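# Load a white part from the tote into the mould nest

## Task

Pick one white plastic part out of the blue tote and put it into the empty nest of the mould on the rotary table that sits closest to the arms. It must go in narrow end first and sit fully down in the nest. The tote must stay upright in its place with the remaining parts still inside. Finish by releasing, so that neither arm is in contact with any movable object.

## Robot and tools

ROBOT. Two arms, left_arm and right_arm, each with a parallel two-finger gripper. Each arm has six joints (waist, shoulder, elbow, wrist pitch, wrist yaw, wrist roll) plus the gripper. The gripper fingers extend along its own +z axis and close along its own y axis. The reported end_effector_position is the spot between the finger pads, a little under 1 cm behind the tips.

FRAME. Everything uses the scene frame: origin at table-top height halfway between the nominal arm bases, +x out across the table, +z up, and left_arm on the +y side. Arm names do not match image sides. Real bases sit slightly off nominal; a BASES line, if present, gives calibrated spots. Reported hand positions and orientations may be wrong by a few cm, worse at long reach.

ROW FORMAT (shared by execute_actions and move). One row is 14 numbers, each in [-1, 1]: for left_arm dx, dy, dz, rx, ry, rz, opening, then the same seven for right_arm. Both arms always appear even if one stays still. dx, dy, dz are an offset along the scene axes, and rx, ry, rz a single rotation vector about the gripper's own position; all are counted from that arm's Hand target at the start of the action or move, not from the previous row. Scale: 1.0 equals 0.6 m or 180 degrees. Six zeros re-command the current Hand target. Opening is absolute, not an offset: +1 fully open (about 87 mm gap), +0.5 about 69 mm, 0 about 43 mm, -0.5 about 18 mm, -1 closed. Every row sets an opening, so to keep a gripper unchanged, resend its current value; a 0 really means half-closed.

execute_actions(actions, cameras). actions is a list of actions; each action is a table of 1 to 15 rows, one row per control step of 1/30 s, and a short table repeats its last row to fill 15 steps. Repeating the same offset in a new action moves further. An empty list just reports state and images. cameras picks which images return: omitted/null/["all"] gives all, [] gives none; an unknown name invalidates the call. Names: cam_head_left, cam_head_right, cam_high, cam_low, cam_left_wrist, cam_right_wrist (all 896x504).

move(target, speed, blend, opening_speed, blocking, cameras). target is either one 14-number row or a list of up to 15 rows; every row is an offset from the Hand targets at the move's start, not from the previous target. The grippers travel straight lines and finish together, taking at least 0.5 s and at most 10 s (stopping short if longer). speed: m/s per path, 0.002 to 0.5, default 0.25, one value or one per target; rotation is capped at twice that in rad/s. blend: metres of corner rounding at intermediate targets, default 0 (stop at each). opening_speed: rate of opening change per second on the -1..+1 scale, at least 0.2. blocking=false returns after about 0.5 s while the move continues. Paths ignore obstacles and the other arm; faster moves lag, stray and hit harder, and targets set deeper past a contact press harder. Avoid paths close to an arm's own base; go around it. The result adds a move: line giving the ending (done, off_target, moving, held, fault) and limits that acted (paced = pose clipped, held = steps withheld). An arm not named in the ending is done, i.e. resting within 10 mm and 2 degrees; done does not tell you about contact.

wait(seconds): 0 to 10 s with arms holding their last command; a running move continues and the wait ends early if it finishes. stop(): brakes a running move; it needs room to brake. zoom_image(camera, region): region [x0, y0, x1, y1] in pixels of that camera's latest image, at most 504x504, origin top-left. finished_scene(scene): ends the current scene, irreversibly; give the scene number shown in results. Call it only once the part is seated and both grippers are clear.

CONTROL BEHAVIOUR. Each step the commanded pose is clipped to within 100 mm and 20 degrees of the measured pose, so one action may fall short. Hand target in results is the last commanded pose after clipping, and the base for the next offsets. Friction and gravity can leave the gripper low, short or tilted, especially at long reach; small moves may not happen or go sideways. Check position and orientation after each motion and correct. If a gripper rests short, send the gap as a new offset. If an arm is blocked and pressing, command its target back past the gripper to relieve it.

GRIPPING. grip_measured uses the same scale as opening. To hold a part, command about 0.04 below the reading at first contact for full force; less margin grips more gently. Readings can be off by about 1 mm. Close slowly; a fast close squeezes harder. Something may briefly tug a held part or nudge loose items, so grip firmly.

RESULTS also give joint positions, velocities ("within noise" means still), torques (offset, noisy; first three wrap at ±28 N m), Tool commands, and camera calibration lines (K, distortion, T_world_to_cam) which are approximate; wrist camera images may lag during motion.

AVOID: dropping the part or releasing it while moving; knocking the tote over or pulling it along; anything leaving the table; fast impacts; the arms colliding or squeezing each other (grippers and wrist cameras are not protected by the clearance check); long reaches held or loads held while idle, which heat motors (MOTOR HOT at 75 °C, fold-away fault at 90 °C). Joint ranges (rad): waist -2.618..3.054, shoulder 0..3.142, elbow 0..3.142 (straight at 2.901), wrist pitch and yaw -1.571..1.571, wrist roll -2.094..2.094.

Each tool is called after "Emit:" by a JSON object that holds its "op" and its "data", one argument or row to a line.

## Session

Emit:
{"op": "execute_actions", "data": {
  "actions": []
}}

Scene clock: 0.00 s.
left_arm: end_effector_position=(+0.0654, +0.1408, +0.2191) grip_measured=+1.000 end_effector_quat_wxyz=(+0.104, +0.291, +0.951, -0.007) | right_arm: end_effector_position=(+0.1959, -0.1785, +0.2076) grip_measured=+0.985 end_effector_quat_wxyz=(-0.068, +0.964, -0.251, -0.061)
Joint positions: left_arm=[-1.358 1.263 1.325 -1.52 -0.176 -0.766 1] | right_arm=[0.771 1.571 1.516 -1.467 -0.177 -1.88 0.993]
Joint velocities: within noise
Joint torques (N m): no reading
Motor temperatures (°C): left_arm=[29 31 34 28 27 29 28] | right_arm=[30 40 33 28 27 28 31]
Heat: left arm: 34 °C; right arm: 40 °C.
Hand target: left_arm +0.0659, +0.1398, +0.2209; +0.107, +0.291, +0.951, -0.011 | right_arm +0.1968, -0.1774, +0.2119; -0.075, +0.964, -0.250, -0.058
Tool commands: left_gripper/opening=+1.0 right_gripper/opening=+1.0
camera_calibration:
cam_left_wrist: T_world_to_cam=[[-0.5517, -0.833166, -0.0382358, 0.158456], [-0.663127, 0.410378, 0.625981, -0.129835], [-0.505855, 0.370709, -0.7789, 0.286384], [0, 0, 0, 1]] pos_world=[0.146192, 0.0791363, 0.310397]
cam_right_wrist: T_world_to_cam=[[0.487418, 0.865487, 0.11557, 0.0310033], [0.632847, -0.441351, 0.636172, -0.309469], [0.601606, -0.236943, -0.762843, 0.139822], [0, 0, 0, 1]] pos_world=[0.0966168, -0.130287, 0.299954]

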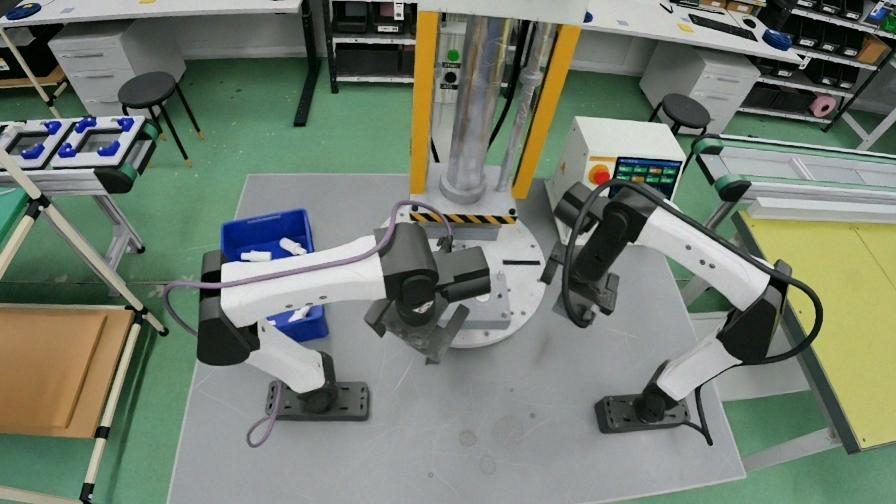

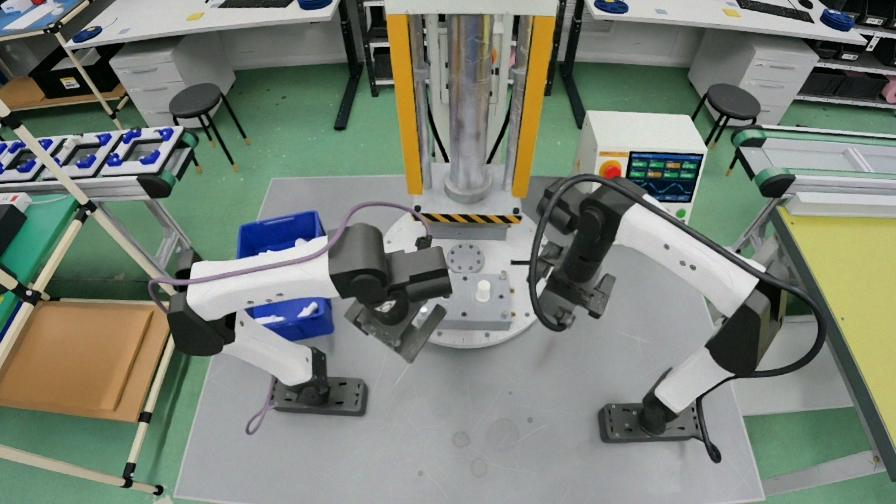

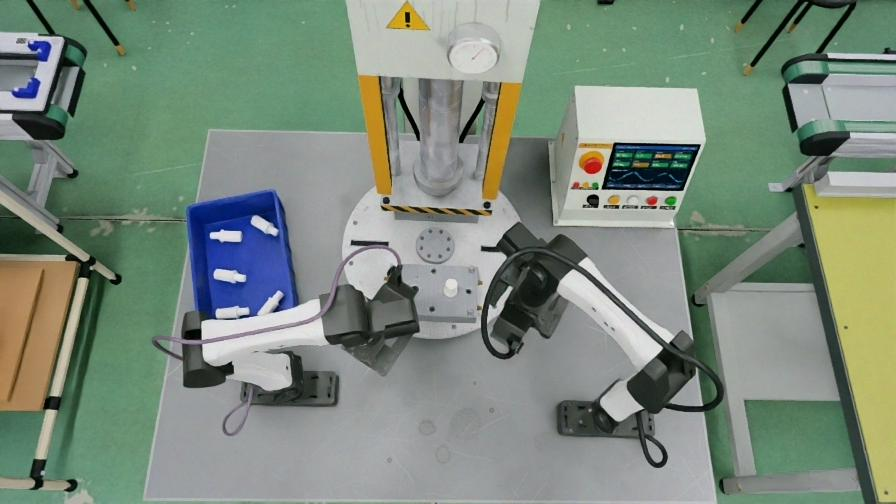

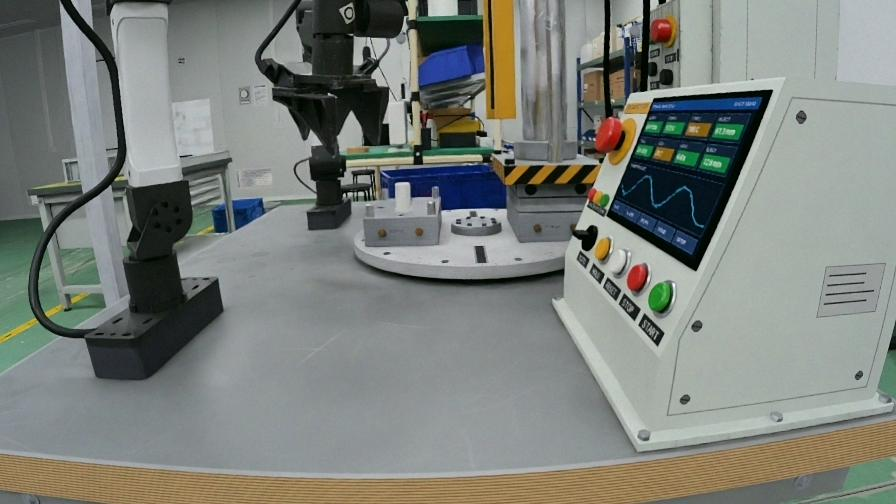

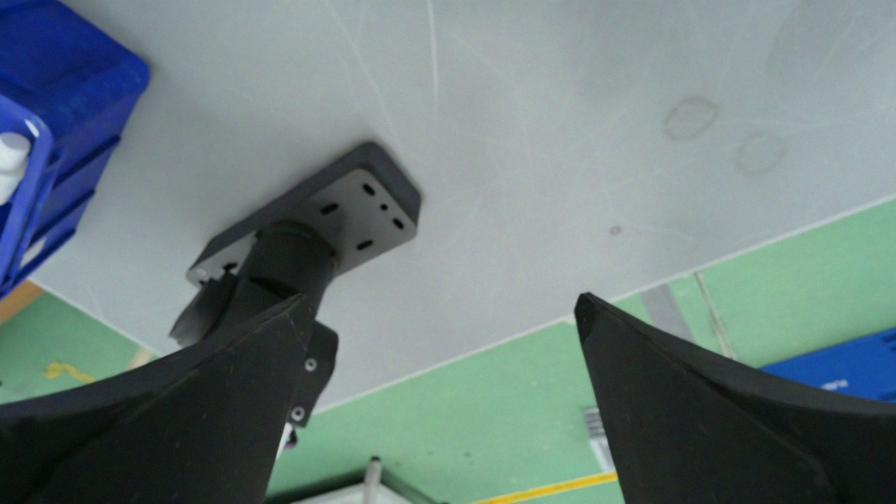

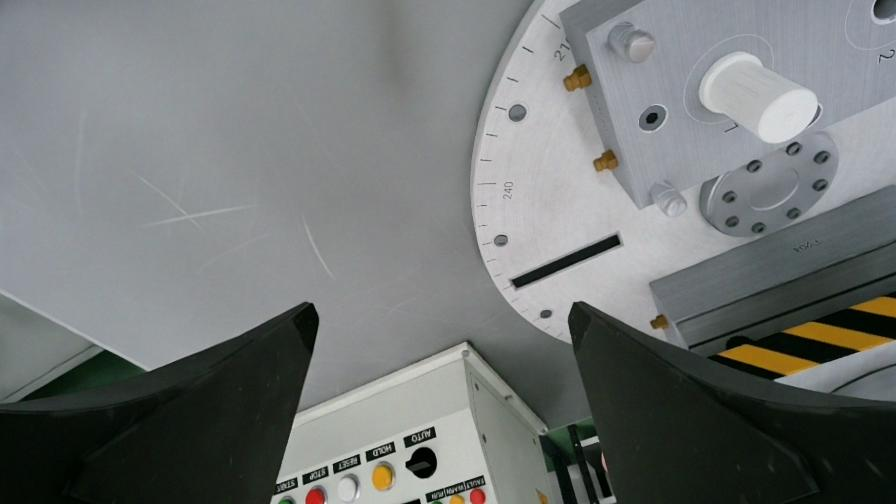

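Emit:
{"op": "zoom_image", "data": {
  "camera": "cam_high",
  "region": [180, 180, 310, 330]
}}

Emit:
{"op": "zoom_image", "data": {
  "camera": "cam_high",
  "region": [380, 230, 500, 350]
}}

Emit:
{"op": "zoom_image", "data": {
  "camera": "cam_right_wrist",
  "region": [546, 0, 896, 220]
}}

Scaled by 3.360 from the camera's 896x504 image, which has a finer 1280x720 frame.

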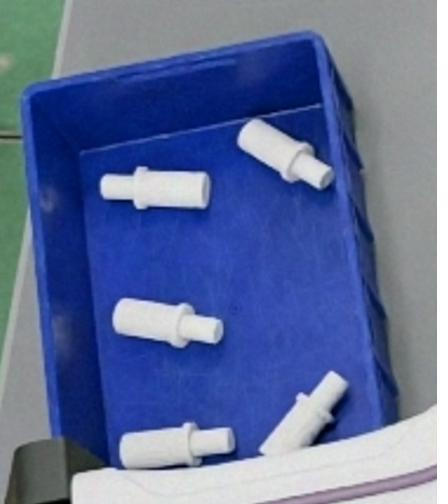

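Scaled by 4.200 from the camera's 896x504 image, which has a finer 1280x720 frame.

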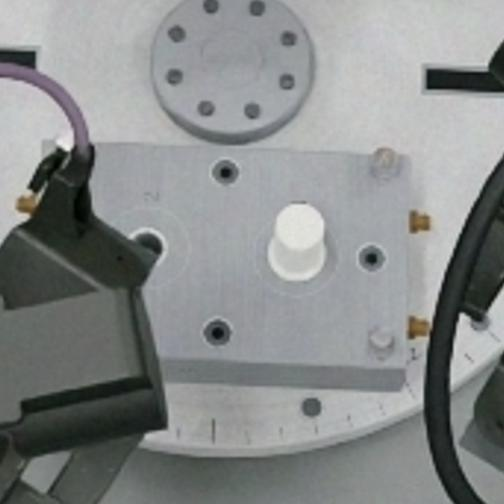

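Scaled by 1.440 from the camera's 896x504 image, which has a finer 1280x720 frame.

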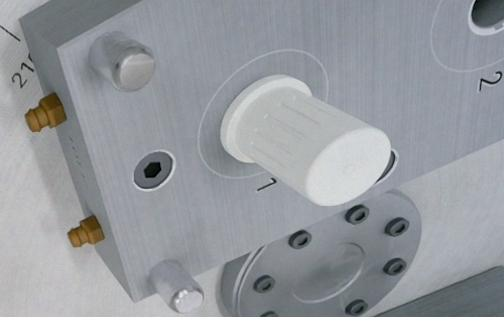

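Emit:
{"op": "move", "data": {
  "target": [
    [0.34,0.134,0.04,-0.024,0.034,0.321,1,0,-0.2,0,0,0,0,1],
    [0.368,0.594,0.01,-0.047,0.067,0.642,1,0,-0.2,0,0,0,0,1]
  ],
  "blend": [0.06,0],
  "speed": 0.3,
  "cameras": ["cam_high","cam_left_wrist"]
}}

Scene clock: 43.13 s.
left_arm: end_effector_position=(+0.2826, +0.4951, +0.2261) grip_measured=+1.000 end_effector_quat_wxyz=(+0.029, -0.653, +0.757, +0.003) | right_arm: end_effector_position=(+0.2020, -0.2914, +0.2098) grip_measured=+0.985 end_effector_quat_wxyz=(-0.048, +0.948, -0.314, -0.026)
Joint positions: left_arm=[0.709 1.825 1.888 -1.577 -0.006 -0.727 1] | right_arm=[0.436 1.366 1.338 -1.518 -0.107 -2.088 0.993]
Joint velocities: within noise
Joint torques (N m): left_arm=[0.81 -6.22 9.25 0.36 0.16 -0.07] | right_arm=[-0.83 -5.09 4.88 0.13 0.02 -0.11]
Motor temperatures (°C): left_arm=[29 32 39 28 27 29 28] | right_arm=[30 43 36 28 27 28 31]
Heat: left arm: 39 °C; right arm: 43 °C.
Hand target: left_arm +0.2867, +0.4962, +0.2268; -0.001, -0.657, +0.754, +0.000 | right_arm +0.1968, -0.2974, +0.2119; -0.075, +0.964, -0.250, -0.058
Off the commanded pose: left_arm 0.004 m, 3 deg | right_arm 0.008 m, 9 deg.
joint sent to its limit (left arm) — joint 4 (wrist pitch), lower limit. The joint targets are off in orientation, not in position.
joint sent to its limit (right arm) — joint 6 (wrist roll), lower limit. The joint targets are off in orientation, not in position.
move: off_target (left_arm, right_arm)
camera_calibration:
cam_left_wrist: T_world_to_cam=[[0.9891, -0.141218, 0.0417057, -0.222315], [-0.125617, -0.66147, 0.739377, 0.217565], [-0.0768265, -0.736556, -0.671999, 0.673109], [0, 0, 0, 1]] pos_world=[0.298934, 0.6083, 0.300738]
Images, in order (width x height): cam_high 896x504, cam_left_wrist 896x504.

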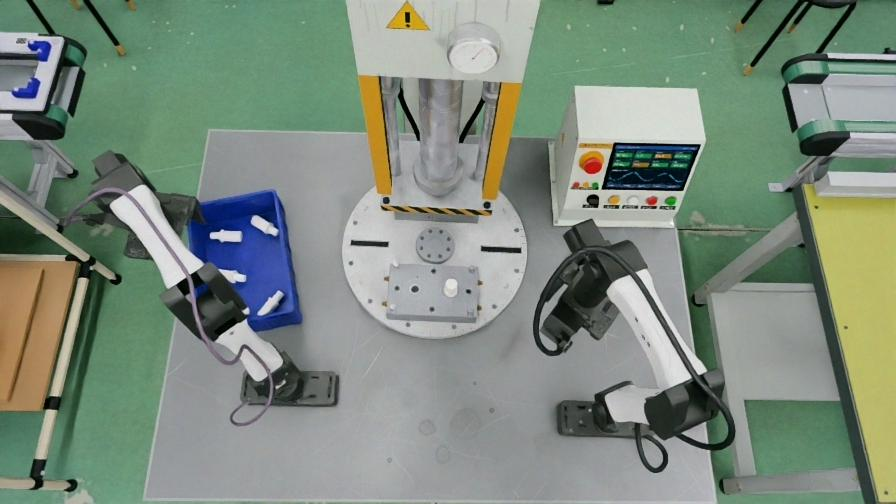

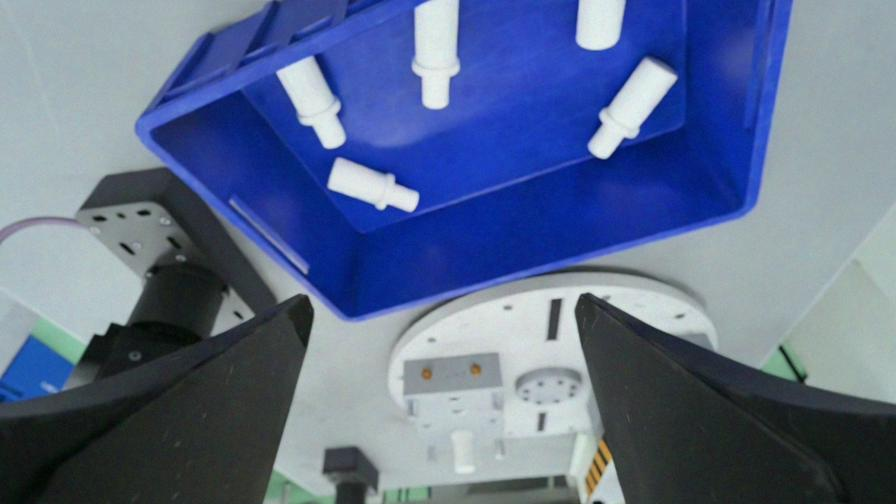

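Emit:
{"op": "move", "data": {
  "target": [
    [0.008,0.01,-0.24,0,0,0,0.3,0,0,0,0,0,0,1]
  ],
  "cameras": ["cam_left_wrist","cam_high"]
}}

Scene clock: 55.60 s.
left_arm: end_effector_position=(+0.2903, +0.5015, +0.0886) grip_measured=+0.300 end_effector_quat_wxyz=(+0.002, -0.653, +0.757, +0.003) | right_arm: end_effector_position=(+0.2019, -0.2915, +0.2098) grip_measured=+0.985 end_effector_quat_wxyz=(-0.048, +0.948, -0.314, -0.026)
Joint positions: left_arm=[0.709 1.899 1.428 -1.096 -0.006 -0.727 0.65] | right_arm=[0.436 1.366 1.338 -1.518 -0.107 -2.088 0.993]
Joint velocities: within noise
Joint torques (N m): left_arm=[0.98 -7.15 6.63 0.5 0.11 -0.04] | right_arm=[-0.76 -5.01 4.82 0.14 0.01 -0.11]
Motor temperatures (°C): left_arm=[29 33 38 28 27 29 28] | right_arm=[30 43 36 28 27 28 31]
Heat: left arm: 38 °C; right arm: 43 °C.
Hand target: left_arm +0.2915, +0.5022, +0.0828; -0.001, -0.656, +0.754, +0.000 | right_arm +0.1968, -0.2973, +0.2119; -0.075, +0.964, -0.250, -0.058
Off the commanded pose: left_arm 0.006 m, 1 deg | right_arm 0.008 m, 9 deg.
joint sent to its limit (right arm) — joint 6 (wrist roll), lower limit. The joint targets are off in orientation, not in position.
move: off_target (right_arm)
camera_calibration:
cam_left_wrist: T_world_to_cam=[[0.990132, -0.14002, 0.00577323, -0.22106], [-0.0942824, -0.635096, 0.766658, 0.299643], [-0.103681, -0.759637, -0.64203, 0.602756], [0, 0, 0, 1]] pos_world=[0.309624, 0.617225, 0.15854]
Images, in order (width x height): cam_high 896x504, cam_left_wrist 896x504.

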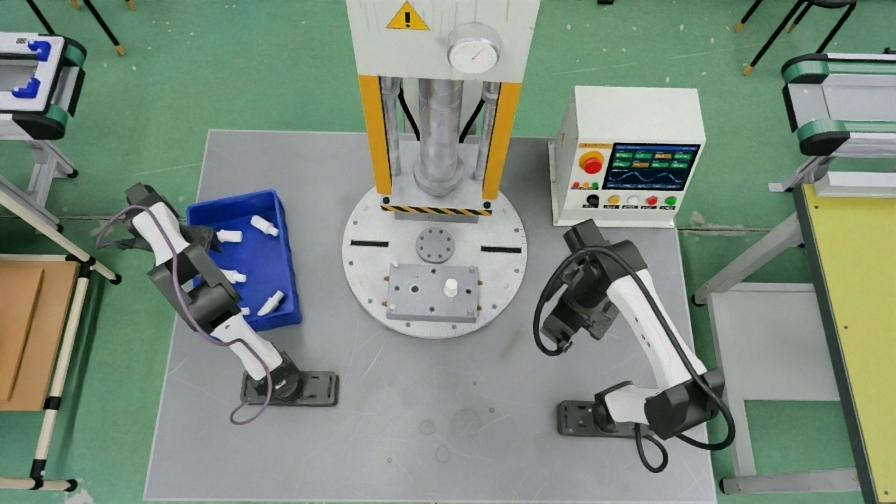

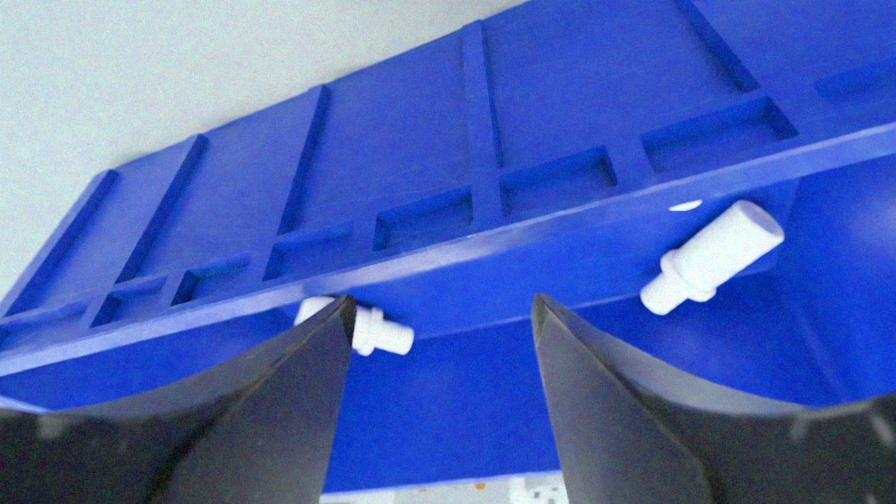

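Emit:
{"op": "move", "data": {
  "target": [
    [0,-0.01,-0.05,0,0,0,0.3,0,0,0,0,0,0,1]
  ],
  "speed": 0.1,
  "cameras": ["cam_left_wrist","cam_head_left"]
}}

Emit:
{"op": "zoom_image", "data": {
  "camera": "cam_head_left",
  "region": [150, 160, 350, 340]
}}

Scene clock: 84.63 s.
left_arm: end_effector_position=(+0.2871, +0.4919, +0.0688) grip_measured=+0.300 end_effector_quat_wxyz=(-0.004, -0.657, +0.754, -0.002) | right_arm: end_effector_position=(+0.2018, -0.2915, +0.2098) grip_measured=+0.985 end_effector_quat_wxyz=(-0.048, +0.948, -0.314, -0.026)
Joint positions: left_arm=[0.7 1.899 1.344 -1.025 0.005 -0.745 0.65] | right_arm=[0.436 1.366 1.338 -1.518 -0.107 -2.088 0.993]
Joint velocities: within noise
Joint torques (N m): left_arm=[0.64 -5.68 5.18 0.89 -0.01 0.02] | right_arm=[-0.91 -5.05 4.89 0.16 0.01 -0.11]
Motor temperatures (°C): left_arm=[29 36 38 28 27 29 28] | right_arm=[29 43 36 28 27 28 31]
Heat: left arm: 38 °C; right arm: 43 °C.
Hand target: left_arm +0.2915, +0.4962, +0.0528; -0.001, -0.656, +0.754, +0.000 | right_arm +0.1968, -0.2973, +0.2119; -0.075, +0.964, -0.250, -0.058
Off the commanded pose: left_arm 0.017 m, 1 deg | right_arm 0.008 m, 9 deg.
joint sent to its limit (right arm) — joint 6 (wrist roll), lower limit. The joint targets are off in orientation, not in position.
move: off_target (left_arm, right_arm)
camera_calibration:
cam_left_wrist: T_world_to_cam=[[0.991341, -0.131212, 0.00510741, -0.22372], [-0.0865121, -0.623375, 0.777123, 0.29969], [-0.0987836, -0.770836, -0.629328, 0.585656], [0, 0, 0, 1]] pos_world=[0.305563, 0.608909, 0.136817]
Images, in order (width x height): cam_head_left 896x504, cam_left_wrist 896x504.

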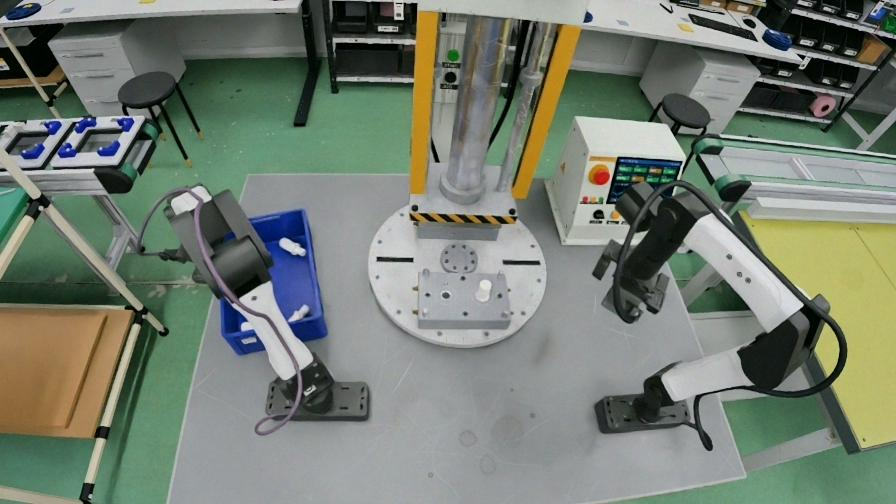

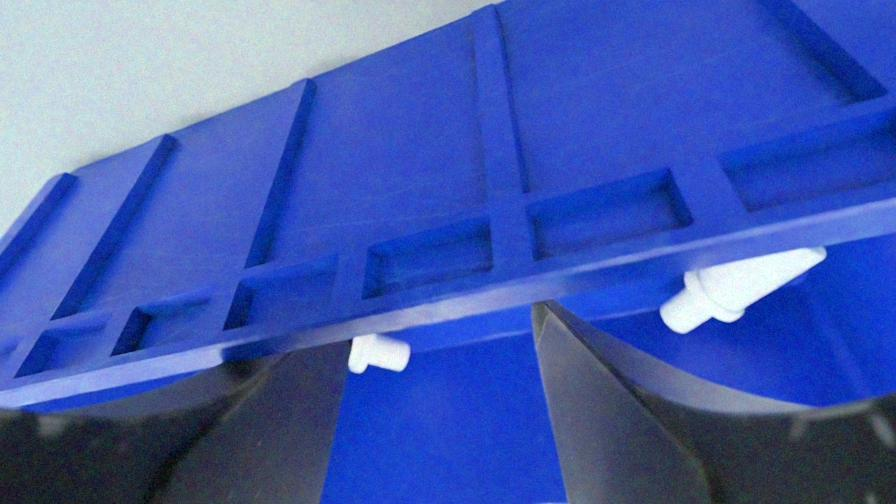

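Scaled by 2.520 from the camera's 896x504 image, which has a finer 1280x720 frame.

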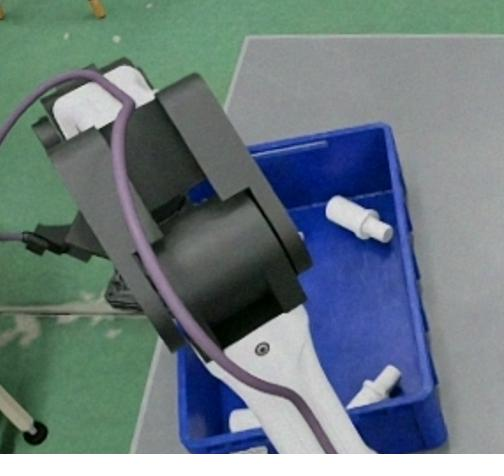

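Emit:
{"op": "move", "data": {
  "target": [
    [-0.003,0.0,0.12,0.11,-0.0156,0,0.3,0,0,0,0,0,0,1],
    [0,0.003,0.04,0.11,-0.0156,0,0.3,0,0,0,0,0,0,1]
  ],
  "speed": 0.2,
  "cameras": ["cam_left_wrist","cam_high"]
}}

Scene clock: 142.33 s.
left_arm: end_effector_position=(+0.2919, +0.4972, +0.0832) grip_measured=+0.300 end_effector_quat_wxyz=(+0.134, -0.646, +0.744, +0.107) | right_arm: end_effector_position=(+0.2019, -0.2916, +0.2098) grip_measured=+0.985 end_effector_quat_wxyz=(-0.048, +0.948, -0.314, -0.026)
Joint positions: left_arm=[0.57 1.673 1.133 -0.794 -0.251 -0.841 0.65] | right_arm=[0.436 1.366 1.338 -1.518 -0.106 -2.088 0.993]
Joint velocities: within noise
Joint torques (N m): left_arm=[0.29 -5.49 6.68 0.9 -0.27 -0.06] | right_arm=[-0.77 -5.08 4.88 0.13 0 -0.08]
Motor temperatures (°C): left_arm=[29 36 37 29 27 29 28] | right_arm=[29 42 36 27 27 28 31]
Heat: left arm: 37 °C; right arm: 42 °C.
Hand target: left_arm +0.2915, +0.4981, +0.0769; +0.131, -0.647, +0.743, +0.114 | right_arm +0.1968, -0.2974, +0.2119; -0.075, +0.964, -0.250, -0.057
Off the commanded pose: left_arm 0.006 m, 1 deg | right_arm 0.008 m, 9 deg.
joint sent to its limit (right arm) — joint 6 (wrist roll), lower limit. The joint targets are off in orientation, not in position.
move: off_target (right_arm)
camera_calibration:
cam_left_wrist: T_world_to_cam=[[0.989867, -0.140047, 0.0234545, -0.224542], [-0.132252, -0.849132, 0.511356, 0.440013], [-0.051698, -0.509276, -0.859049, 0.47462], [0, 0, 0, 1]] pos_world=[0.304996, 0.583895, 0.187986]
Images, in order (width x height): cam_high 896x504, cam_left_wrist 896x504.

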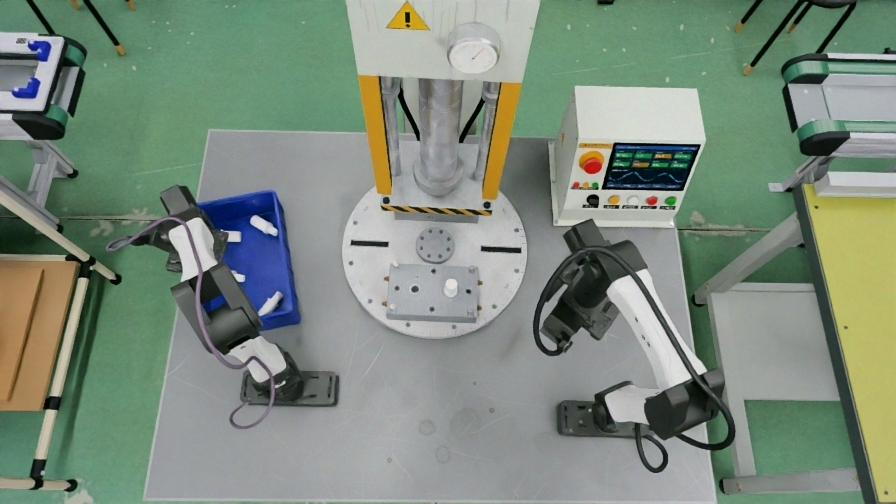

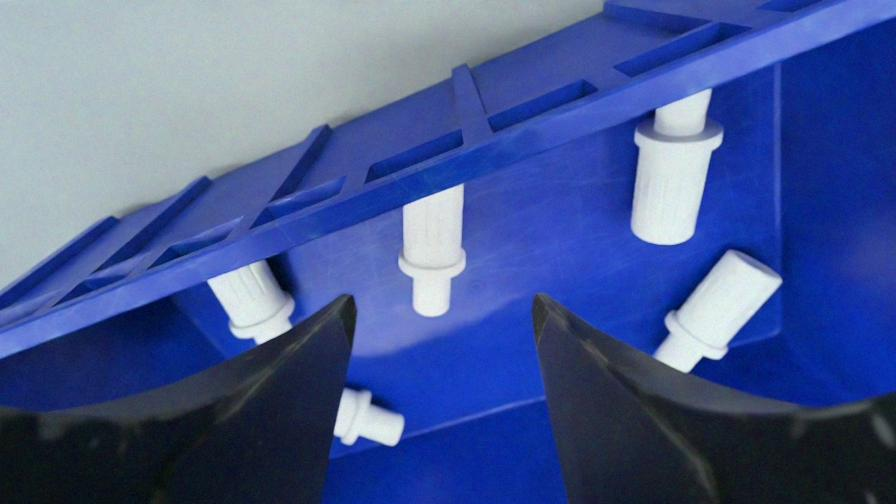

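Emit:
{"op": "move", "data": {
  "target": [
    [0,0.008,-0.105,0,0,0,0.3,0,0,0,0,0,0,1],
    [0,0.008,-0.105,0,0,0,-0.5,0,0,0,0,0,0,1]
  ],
  "speed": 0.12,
  "opening_speed": 0.8,
  "cameras": ["cam_left_wrist"]
}}

Scene clock: 150.67 s.
left_arm: end_effector_position=(+0.2971, +0.5030, +0.0238) grip_measured=-0.258 end_effector_quat_wxyz=(+0.142, -0.646, +0.742, +0.112) | right_arm: end_effector_position=(+0.2019, -0.2916, +0.2098) grip_measured=+0.985 end_effector_quat_wxyz=(-0.048, +0.948, -0.314, -0.026)
Joint positions: left_arm=[0.569 1.783 1.002 -0.539 -0.266 -0.842 0.371] | right_arm=[0.436 1.366 1.338 -1.518 -0.106 -2.088 0.993]
Joint velocities: within noise
Joint torques (N m): left_arm=[1.44 -5.6 5.35 0.94 -0.09 0.07] | right_arm=[-0.84 -5.03 4.9 0.16 -0.01 -0.11]
Motor temperatures (°C): left_arm=[29 36 38 29 27 29 28] | right_arm=[29 42 36 27 27 28 31]
Heat: left arm: 38 °C; right arm: 42 °C.
Hand target: left_arm +0.2915, +0.5029, +0.0139; +0.131, -0.647, +0.743, +0.114 | right_arm +0.1968, -0.2974, +0.2119; -0.075, +0.964, -0.250, -0.057
Off the commanded pose: left_arm 0.011 m, 1 deg | right_arm 0.008 m, 9 deg.
joint sent to its limit (right arm) — joint 6 (wrist roll), lower limit. The joint targets are off in orientation, not in position.
move: off_target (left_arm, right_arm); target 2's new opening was sent with left_arm's hand 0.013 m and 1 deg from that target
camera_calibration:
cam_left_wrist: T_world_to_cam=[[0.990177, -0.137474, 0.0255162, -0.228917], [-0.132034, -0.85927, 0.494188, 0.48143], [-0.0460128, -0.492703, -0.86898, 0.417078], [0, 0, 0, 1]] pos_world=[0.309424, 0.587703, 0.130357]
Images, in order (width x height): cam_left_wrist 896x504.

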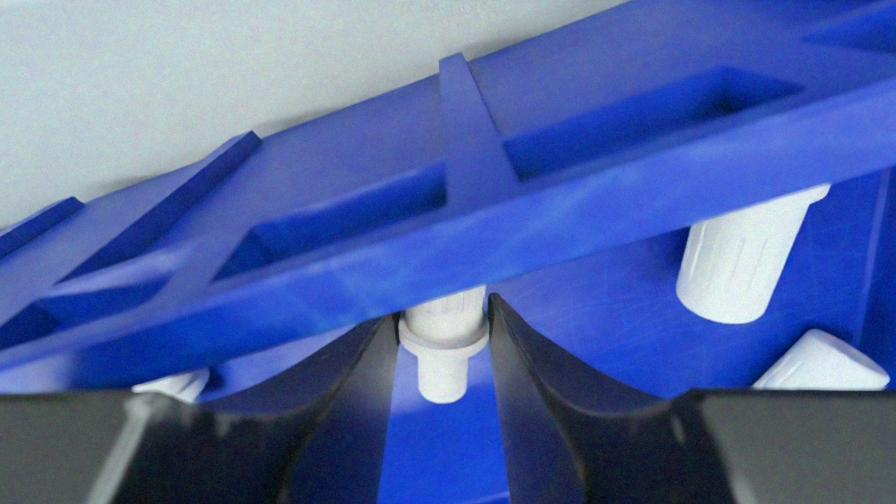

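Emit:
{"op": "move", "data": {
  "target": [
    [0,0,0,0,0,0,-0.1,0,0,0,0,0,0,1],
    [-0.003,0.022,-0.005,0,0,0,-0.1,0,0,0,0,0,0,1],
    [-0.003,0.022,-0.005,0,0,0,-0.5,0,0,0,0,0,0,1]
  ],
  "speed": 0.08,
  "cameras": ["cam_left_wrist"]
}}

Scene clock: 159.13 s.
left_arm: end_effector_position=(+0.2939, +0.5143, +0.0218) grip_measured=-0.259 end_effector_quat_wxyz=(+0.145, -0.644, +0.742, +0.115) | right_arm: end_effector_position=(+0.2019, -0.2916, +0.2098) grip_measured=+0.985 end_effector_quat_wxyz=(-0.048, +0.948, -0.314, -0.026)
Joint positions: left_arm=[0.601 1.793 1.002 -0.513 -0.263 -0.806 0.371] | right_arm=[0.436 1.366 1.338 -1.518 -0.106 -2.088 0.993]
Joint velocities: within noise
Joint torques (N m): left_arm=[1.98 -4.56 6.9 0.9 -0.01 0.09] | right_arm=[-0.85 -5.12 4.86 0.16 0.03 -0.09]
Motor temperatures (°C): left_arm=[29 36 37 29 27 29 28] | right_arm=[29 42 36 27 27 28 31]
Heat: left arm: 37 °C; right arm: 42 °C.
Hand target: left_arm +0.2897, +0.5160, +0.0109; +0.131, -0.647, +0.743, +0.114 | right_arm +0.1969, -0.2974, +0.2119; -0.075, +0.964, -0.250, -0.057
Off the commanded pose: left_arm 0.012 m, 2 deg | right_arm 0.008 m, 9 deg.
joint sent to its limit (right arm) — joint 6 (wrist roll), lower limit. The joint targets are off in orientation, not in position.
move: off_target (left_arm, right_arm); target 3's new opening was sent with left_arm's hand 0.013 m and 2 deg from that target
camera_calibration:
cam_left_wrist: T_world_to_cam=[[0.989811, -0.140035, 0.0257669, -0.222803], [-0.134805, -0.863374, 0.486223, 0.494805], [-0.0458418, -0.484742, -0.873455, 0.41662], [0, 0, 0, 1]] pos_world=[0.306333, 0.597955, 0.129055]
Images, in order (width x height): cam_left_wrist 896x504.

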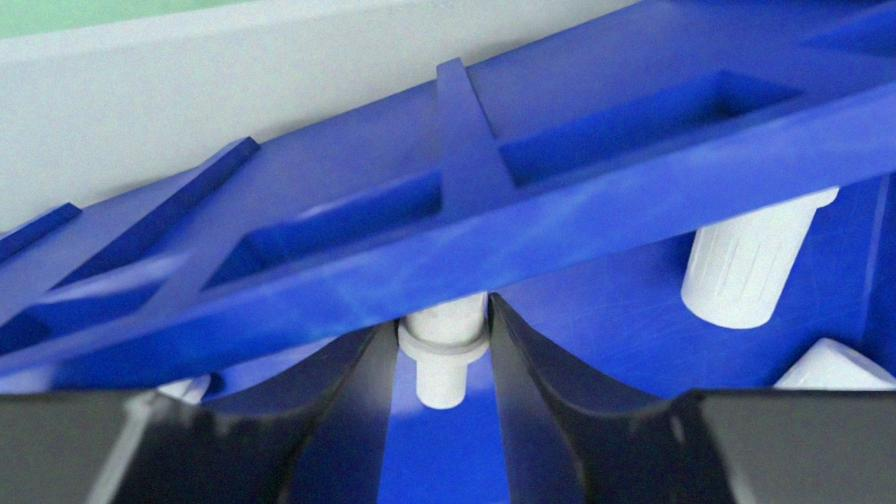

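Emit:
{"op": "move", "data": {
  "target": [
    [0,-0.022,0.03,0,0,0,-0.5,0,0,0,0,0,0,1],
    [0,-0.05,0.2,0,0,0,-0.5,0,0,0,0,0,0,1]
  ],
  "speed": 0.1,
  "blend": [0.01,0],
  "cameras": ["cam_left_wrist","cam_high"]
}}

Scene clock: 169.97 s.
left_arm: end_effector_position=(+0.2854, +0.4847, +0.1176) grip_measured=-0.259 end_effector_quat_wxyz=(+0.112, -0.646, +0.747, +0.114) | right_arm: end_effector_position=(+0.2019, -0.2916, +0.2098) grip_measured=+0.985 end_effector_quat_wxyz=(-0.048, +0.948, -0.314, -0.026)
Joint positions: left_arm=[0.543 1.641 1.244 -0.989 -0.264 -0.871 0.371] | right_arm=[0.436 1.366 1.338 -1.518 -0.106 -2.088 0.993]
Joint velocities: within noise
Joint torques (N m): left_arm=[0.09 -8.29 9.74 0.55 -0.21 -0.07] | right_arm=[-0.83 -5.07 4.85 0.15 0.02 -0.09]
Motor temperatures (°C): left_arm=[29 36 38 29 27 29 29] | right_arm=[29 42 36 27 27 28 31]
Heat: left arm: 38 °C; right arm: 42 °C.
Hand target: left_arm +0.2897, +0.4860, +0.1308; +0.131, -0.647, +0.743, +0.114 | right_arm +0.1969, -0.2973, +0.2119; -0.075, +0.964, -0.250, -0.057
Off the commanded pose: left_arm 0.014 m, 2 deg | right_arm 0.008 m, 9 deg.
joint sent to its limit (right arm) — joint 6 (wrist roll), lower limit. The joint targets are off in orientation, not in position.
move: off_target (left_arm, right_arm)
camera_calibration:
cam_left_wrist: T_world_to_cam=[[0.990548, -0.136353, -0.0149183, -0.218122], [-0.107668, -0.840295, 0.53133, 0.397281], [-0.0849842, -0.524702, -0.847033, 0.513091], [0, 0, 0, 1]] pos_world=[0.302439, 0.573312, 0.220264]
Images, in order (width x height): cam_high 896x504, cam_left_wrist 896x504.

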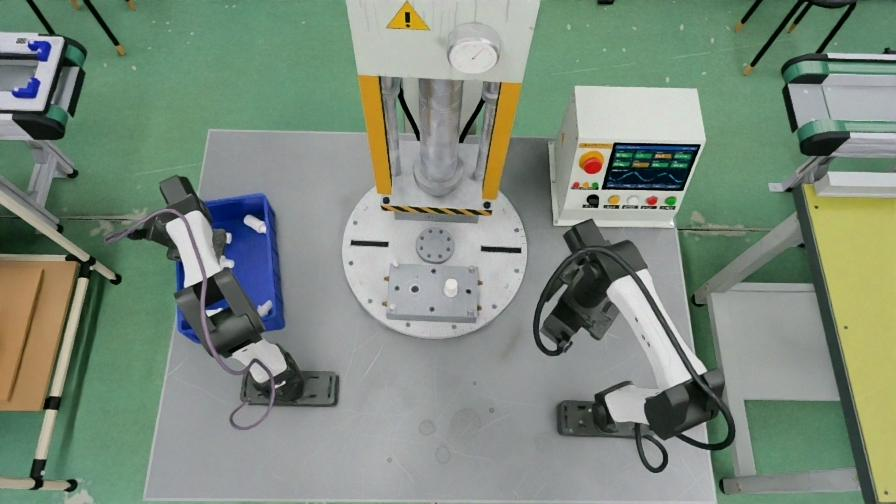

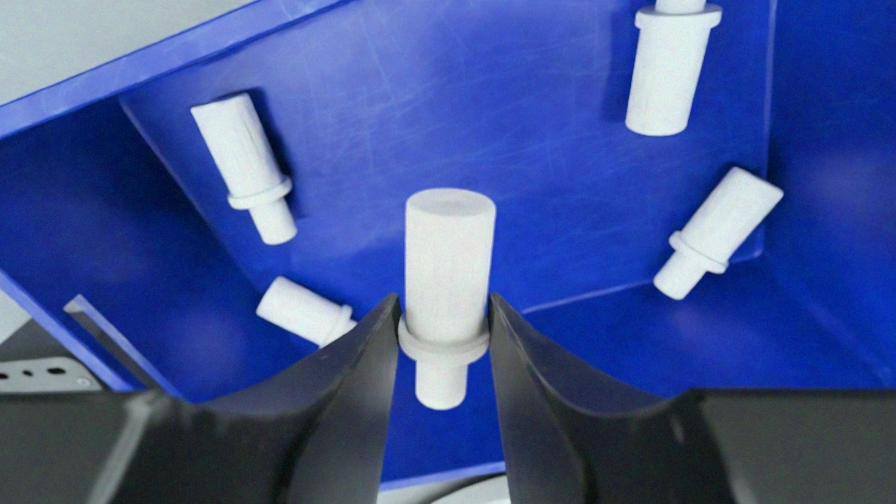

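Emit:
{"op": "move", "data": {
  "target": [
    [0,-0.02,0.18,0,0,0,-0.5,0,0,0,0,0,0,1],
    [-0.03,-0.43,0.2,0,0,-0.167,-0.5,0,0,0,0,0,0,1],
    [-0.2,-0.7,0.15,0,0,-0.26,-0.5,0,0,0,0,0,0,1],
    [-0.333,-0.81,0.0,0,0,-0.333,-0.5,0,0,0,0,0,0,1]
  ],
  "blend": [0.04,0.06,0.05,0],
  "speed": 0.22,
  "cameras": ["cam_left_wrist","cam_high","cam_low"]
}}

Scene clock: 187.80 s.
left_arm: end_effector_position=(+0.0881, +0.0014, +0.1365) grip_measured=-0.258 end_effector_quat_wxyz=(+0.164, -0.187, +0.968, +0.031) | right_arm: end_effector_position=(+0.2018, -0.2916, +0.2098) grip_measured=+0.985 end_effector_quat_wxyz=(-0.048, +0.948, -0.314, -0.026)
Joint positions: left_arm=[-1.424 1.794 1.499 -1.358 -0.325 -1.832 0.371] | right_arm=[0.436 1.366 1.338 -1.519 -0.106 -2.088 0.993]
Joint velocities: within noise
Joint torques (N m): left_arm=[0.57 -6.28 6.37 0.16 -0.3 -0.09] | right_arm=[-0.88 -5.03 4.82 0.18 0.01 -0.12]
Motor temperatures (°C): left_arm=[29 38 39 29 27 29 29] | right_arm=[29 42 36 27 27 28 31]
Heat: left arm: 39 °C; right arm: 42 °C.
Hand target: left_arm +0.0899, +0.0002, +0.1307; +0.170, -0.189, +0.967, +0.034 | right_arm +0.1968, -0.2974, +0.2119; -0.075, +0.964, -0.250, -0.058
Off the commanded pose: left_arm 0.006 m, 1 deg | right_arm 0.008 m, 9 deg.
joint sent to its limit (right arm) — joint 6 (wrist roll), lower limit. The joint targets are off in orientation, not in position.
move: off_target (right_arm)
camera_calibration:
cam_left_wrist: T_world_to_cam=[[0.375236, -0.926858, 0.0115137, -0.0366542], [-0.794624, -0.315257, 0.518832, 0.0213376], [-0.477253, -0.203833, -0.854799, 0.2938], [0, 0, 0, 1]] pos_world=[0.170927, 0.0326399, 0.240492]
Images, in order (width x height): cam_high 896x504, cam_low 896x504, cam_left_wrist 896x504.

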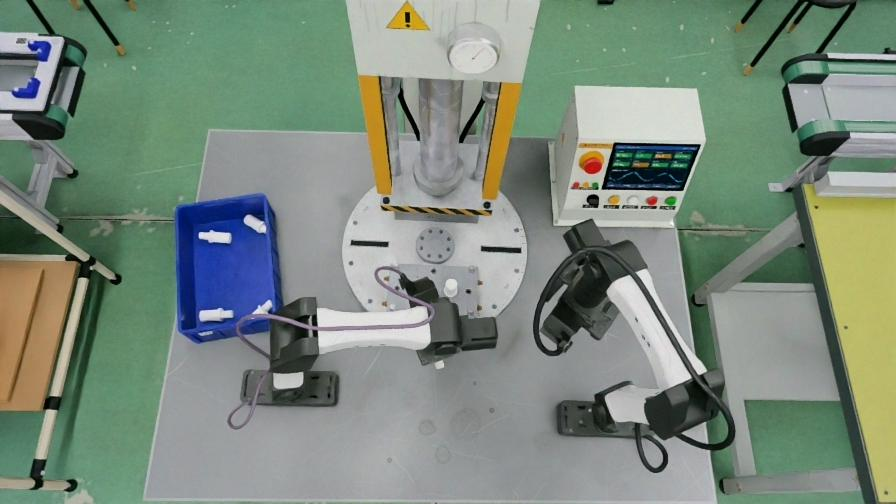

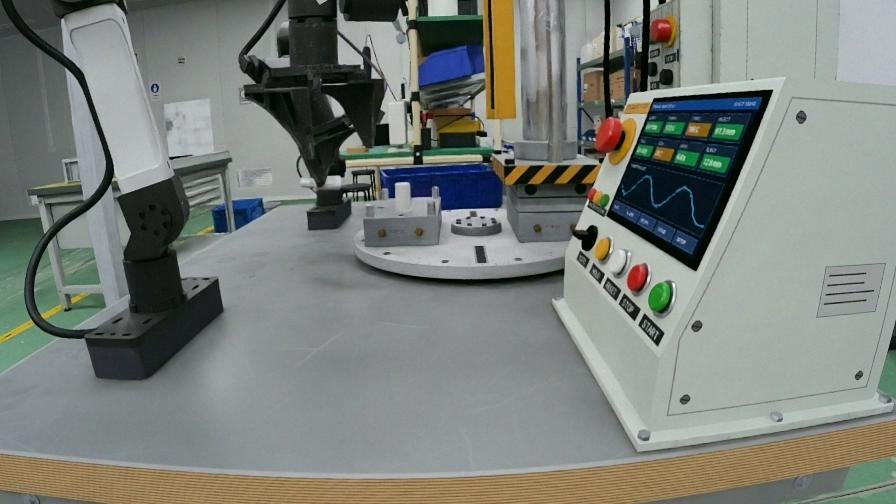

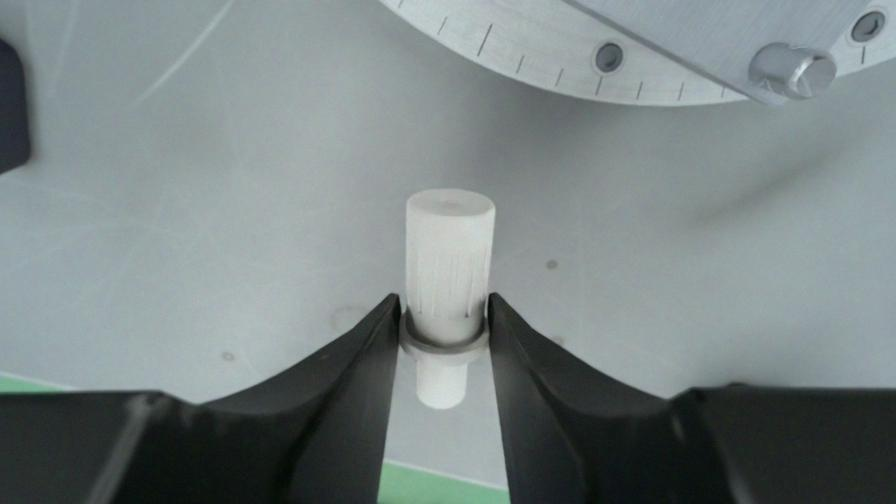

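Emit:
{"op": "move", "data": {
  "target": [
    [0,0,-0.15,0,0,0,-0.5,0,0,0,0,0,0,1],
    [0,0,-0.194,0,0,0,-0.5,0,0,0,0,0,0,1]
  ],
  "speed": [0.15,0.04],
  "blend": [0.01,0],
  "cameras": ["cam_left_wrist","cam_low"]
}}

Emit:
{"op": "zoom_image", "data": {
  "camera": "cam_low",
  "region": [260, 130, 380, 240]
}}

Scene clock: 197.47 s.
left_arm: end_effector_position=(+0.0887, -0.0027, +0.0223) grip_measured=-0.258 end_effector_quat_wxyz=(+0.164, -0.188, +0.968, +0.026) | right_arm: end_effector_position=(+0.2018, -0.2916, +0.2098) grip_measured=+0.985 end_effector_quat_wxyz=(-0.048, +0.948, -0.314, -0.026)
Joint positions: left_arm=[-1.424 1.918 1.187 -0.915 -0.325 -1.833 0.371] | right_arm=[0.436 1.366 1.338 -1.519 -0.106 -2.088 0.993]
Joint velocities: within noise
Joint torques (N m): left_arm=[0.55 -6.28 5.39 0.22 -0.31 -0.06] | right_arm=[-0.83 -5.01 4.82 0.14 -0.01 -0.11]
Motor temperatures (°C): left_arm=[29 38 39 29 27 29 29] | right_arm=[29 42 37 27 27 28 31]
Heat: left arm: 39 °C; right arm: 42 °C.
Hand target: left_arm +0.0899, +0.0000, +0.0143; +0.170, -0.189, +0.967, +0.033 | right_arm +0.1968, -0.2974, +0.2119; -0.075, +0.964, -0.250, -0.058
Off the commanded pose: left_arm 0.009 m, 1 deg | right_arm 0.008 m, 9 deg.
joint sent to its limit (right arm) — joint 6 (wrist roll), lower limit. The joint targets are off in orientation, not in position.
move: off_target (right_arm)
camera_calibration:
cam_left_wrist: T_world_to_cam=[[0.376517, -0.926188, 0.0202363, -0.0396777], [-0.795052, -0.311841, 0.520237, 0.0797913], [-0.475527, -0.211967, -0.853782, 0.195502], [0, 0, 0, 1]] pos_world=[0.171344, 0.0295732, 0.126209]
Images, in order (width x height): cam_low 896x504, cam_left_wrist 896x504.

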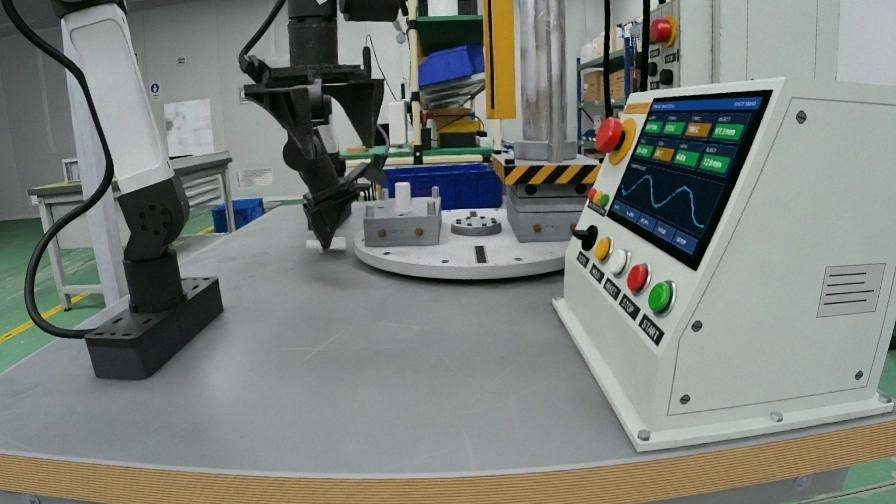

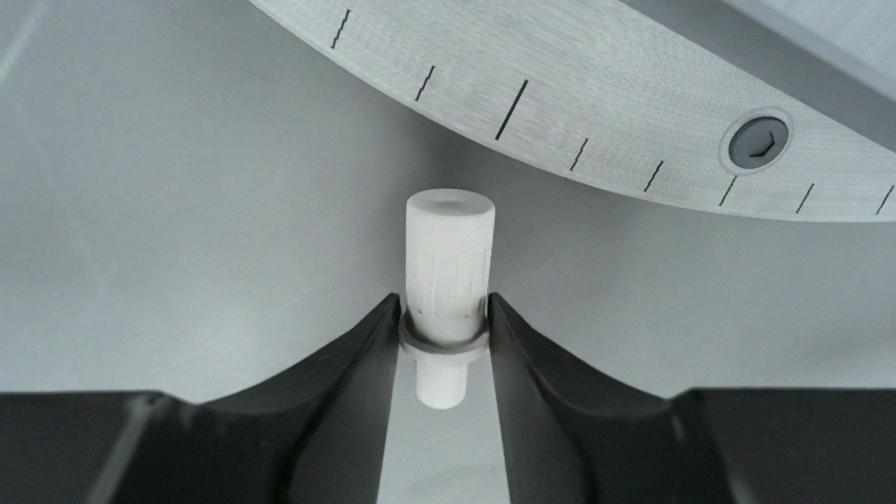

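Scaled by 4.200 from the camera's 896x504 image, which has a finer 1280x720 frame.

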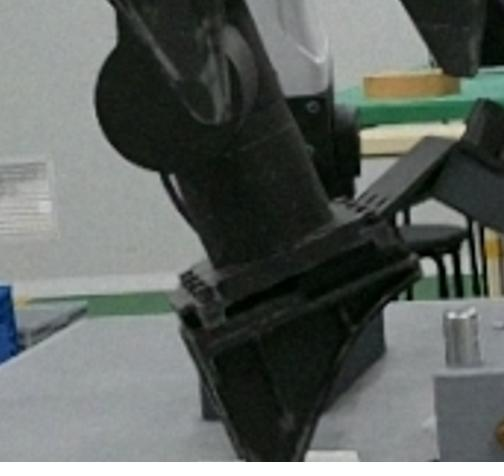

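Emit:
{"op": "zoom_image", "data": {
  "camera": "cam_low",
  "region": [280, 200, 380, 270]
}}

Scaled by 5.040 from the camera's 896x504 image, which has a finer 1280x720 frame.

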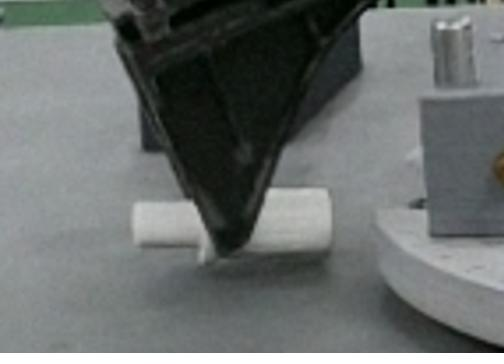

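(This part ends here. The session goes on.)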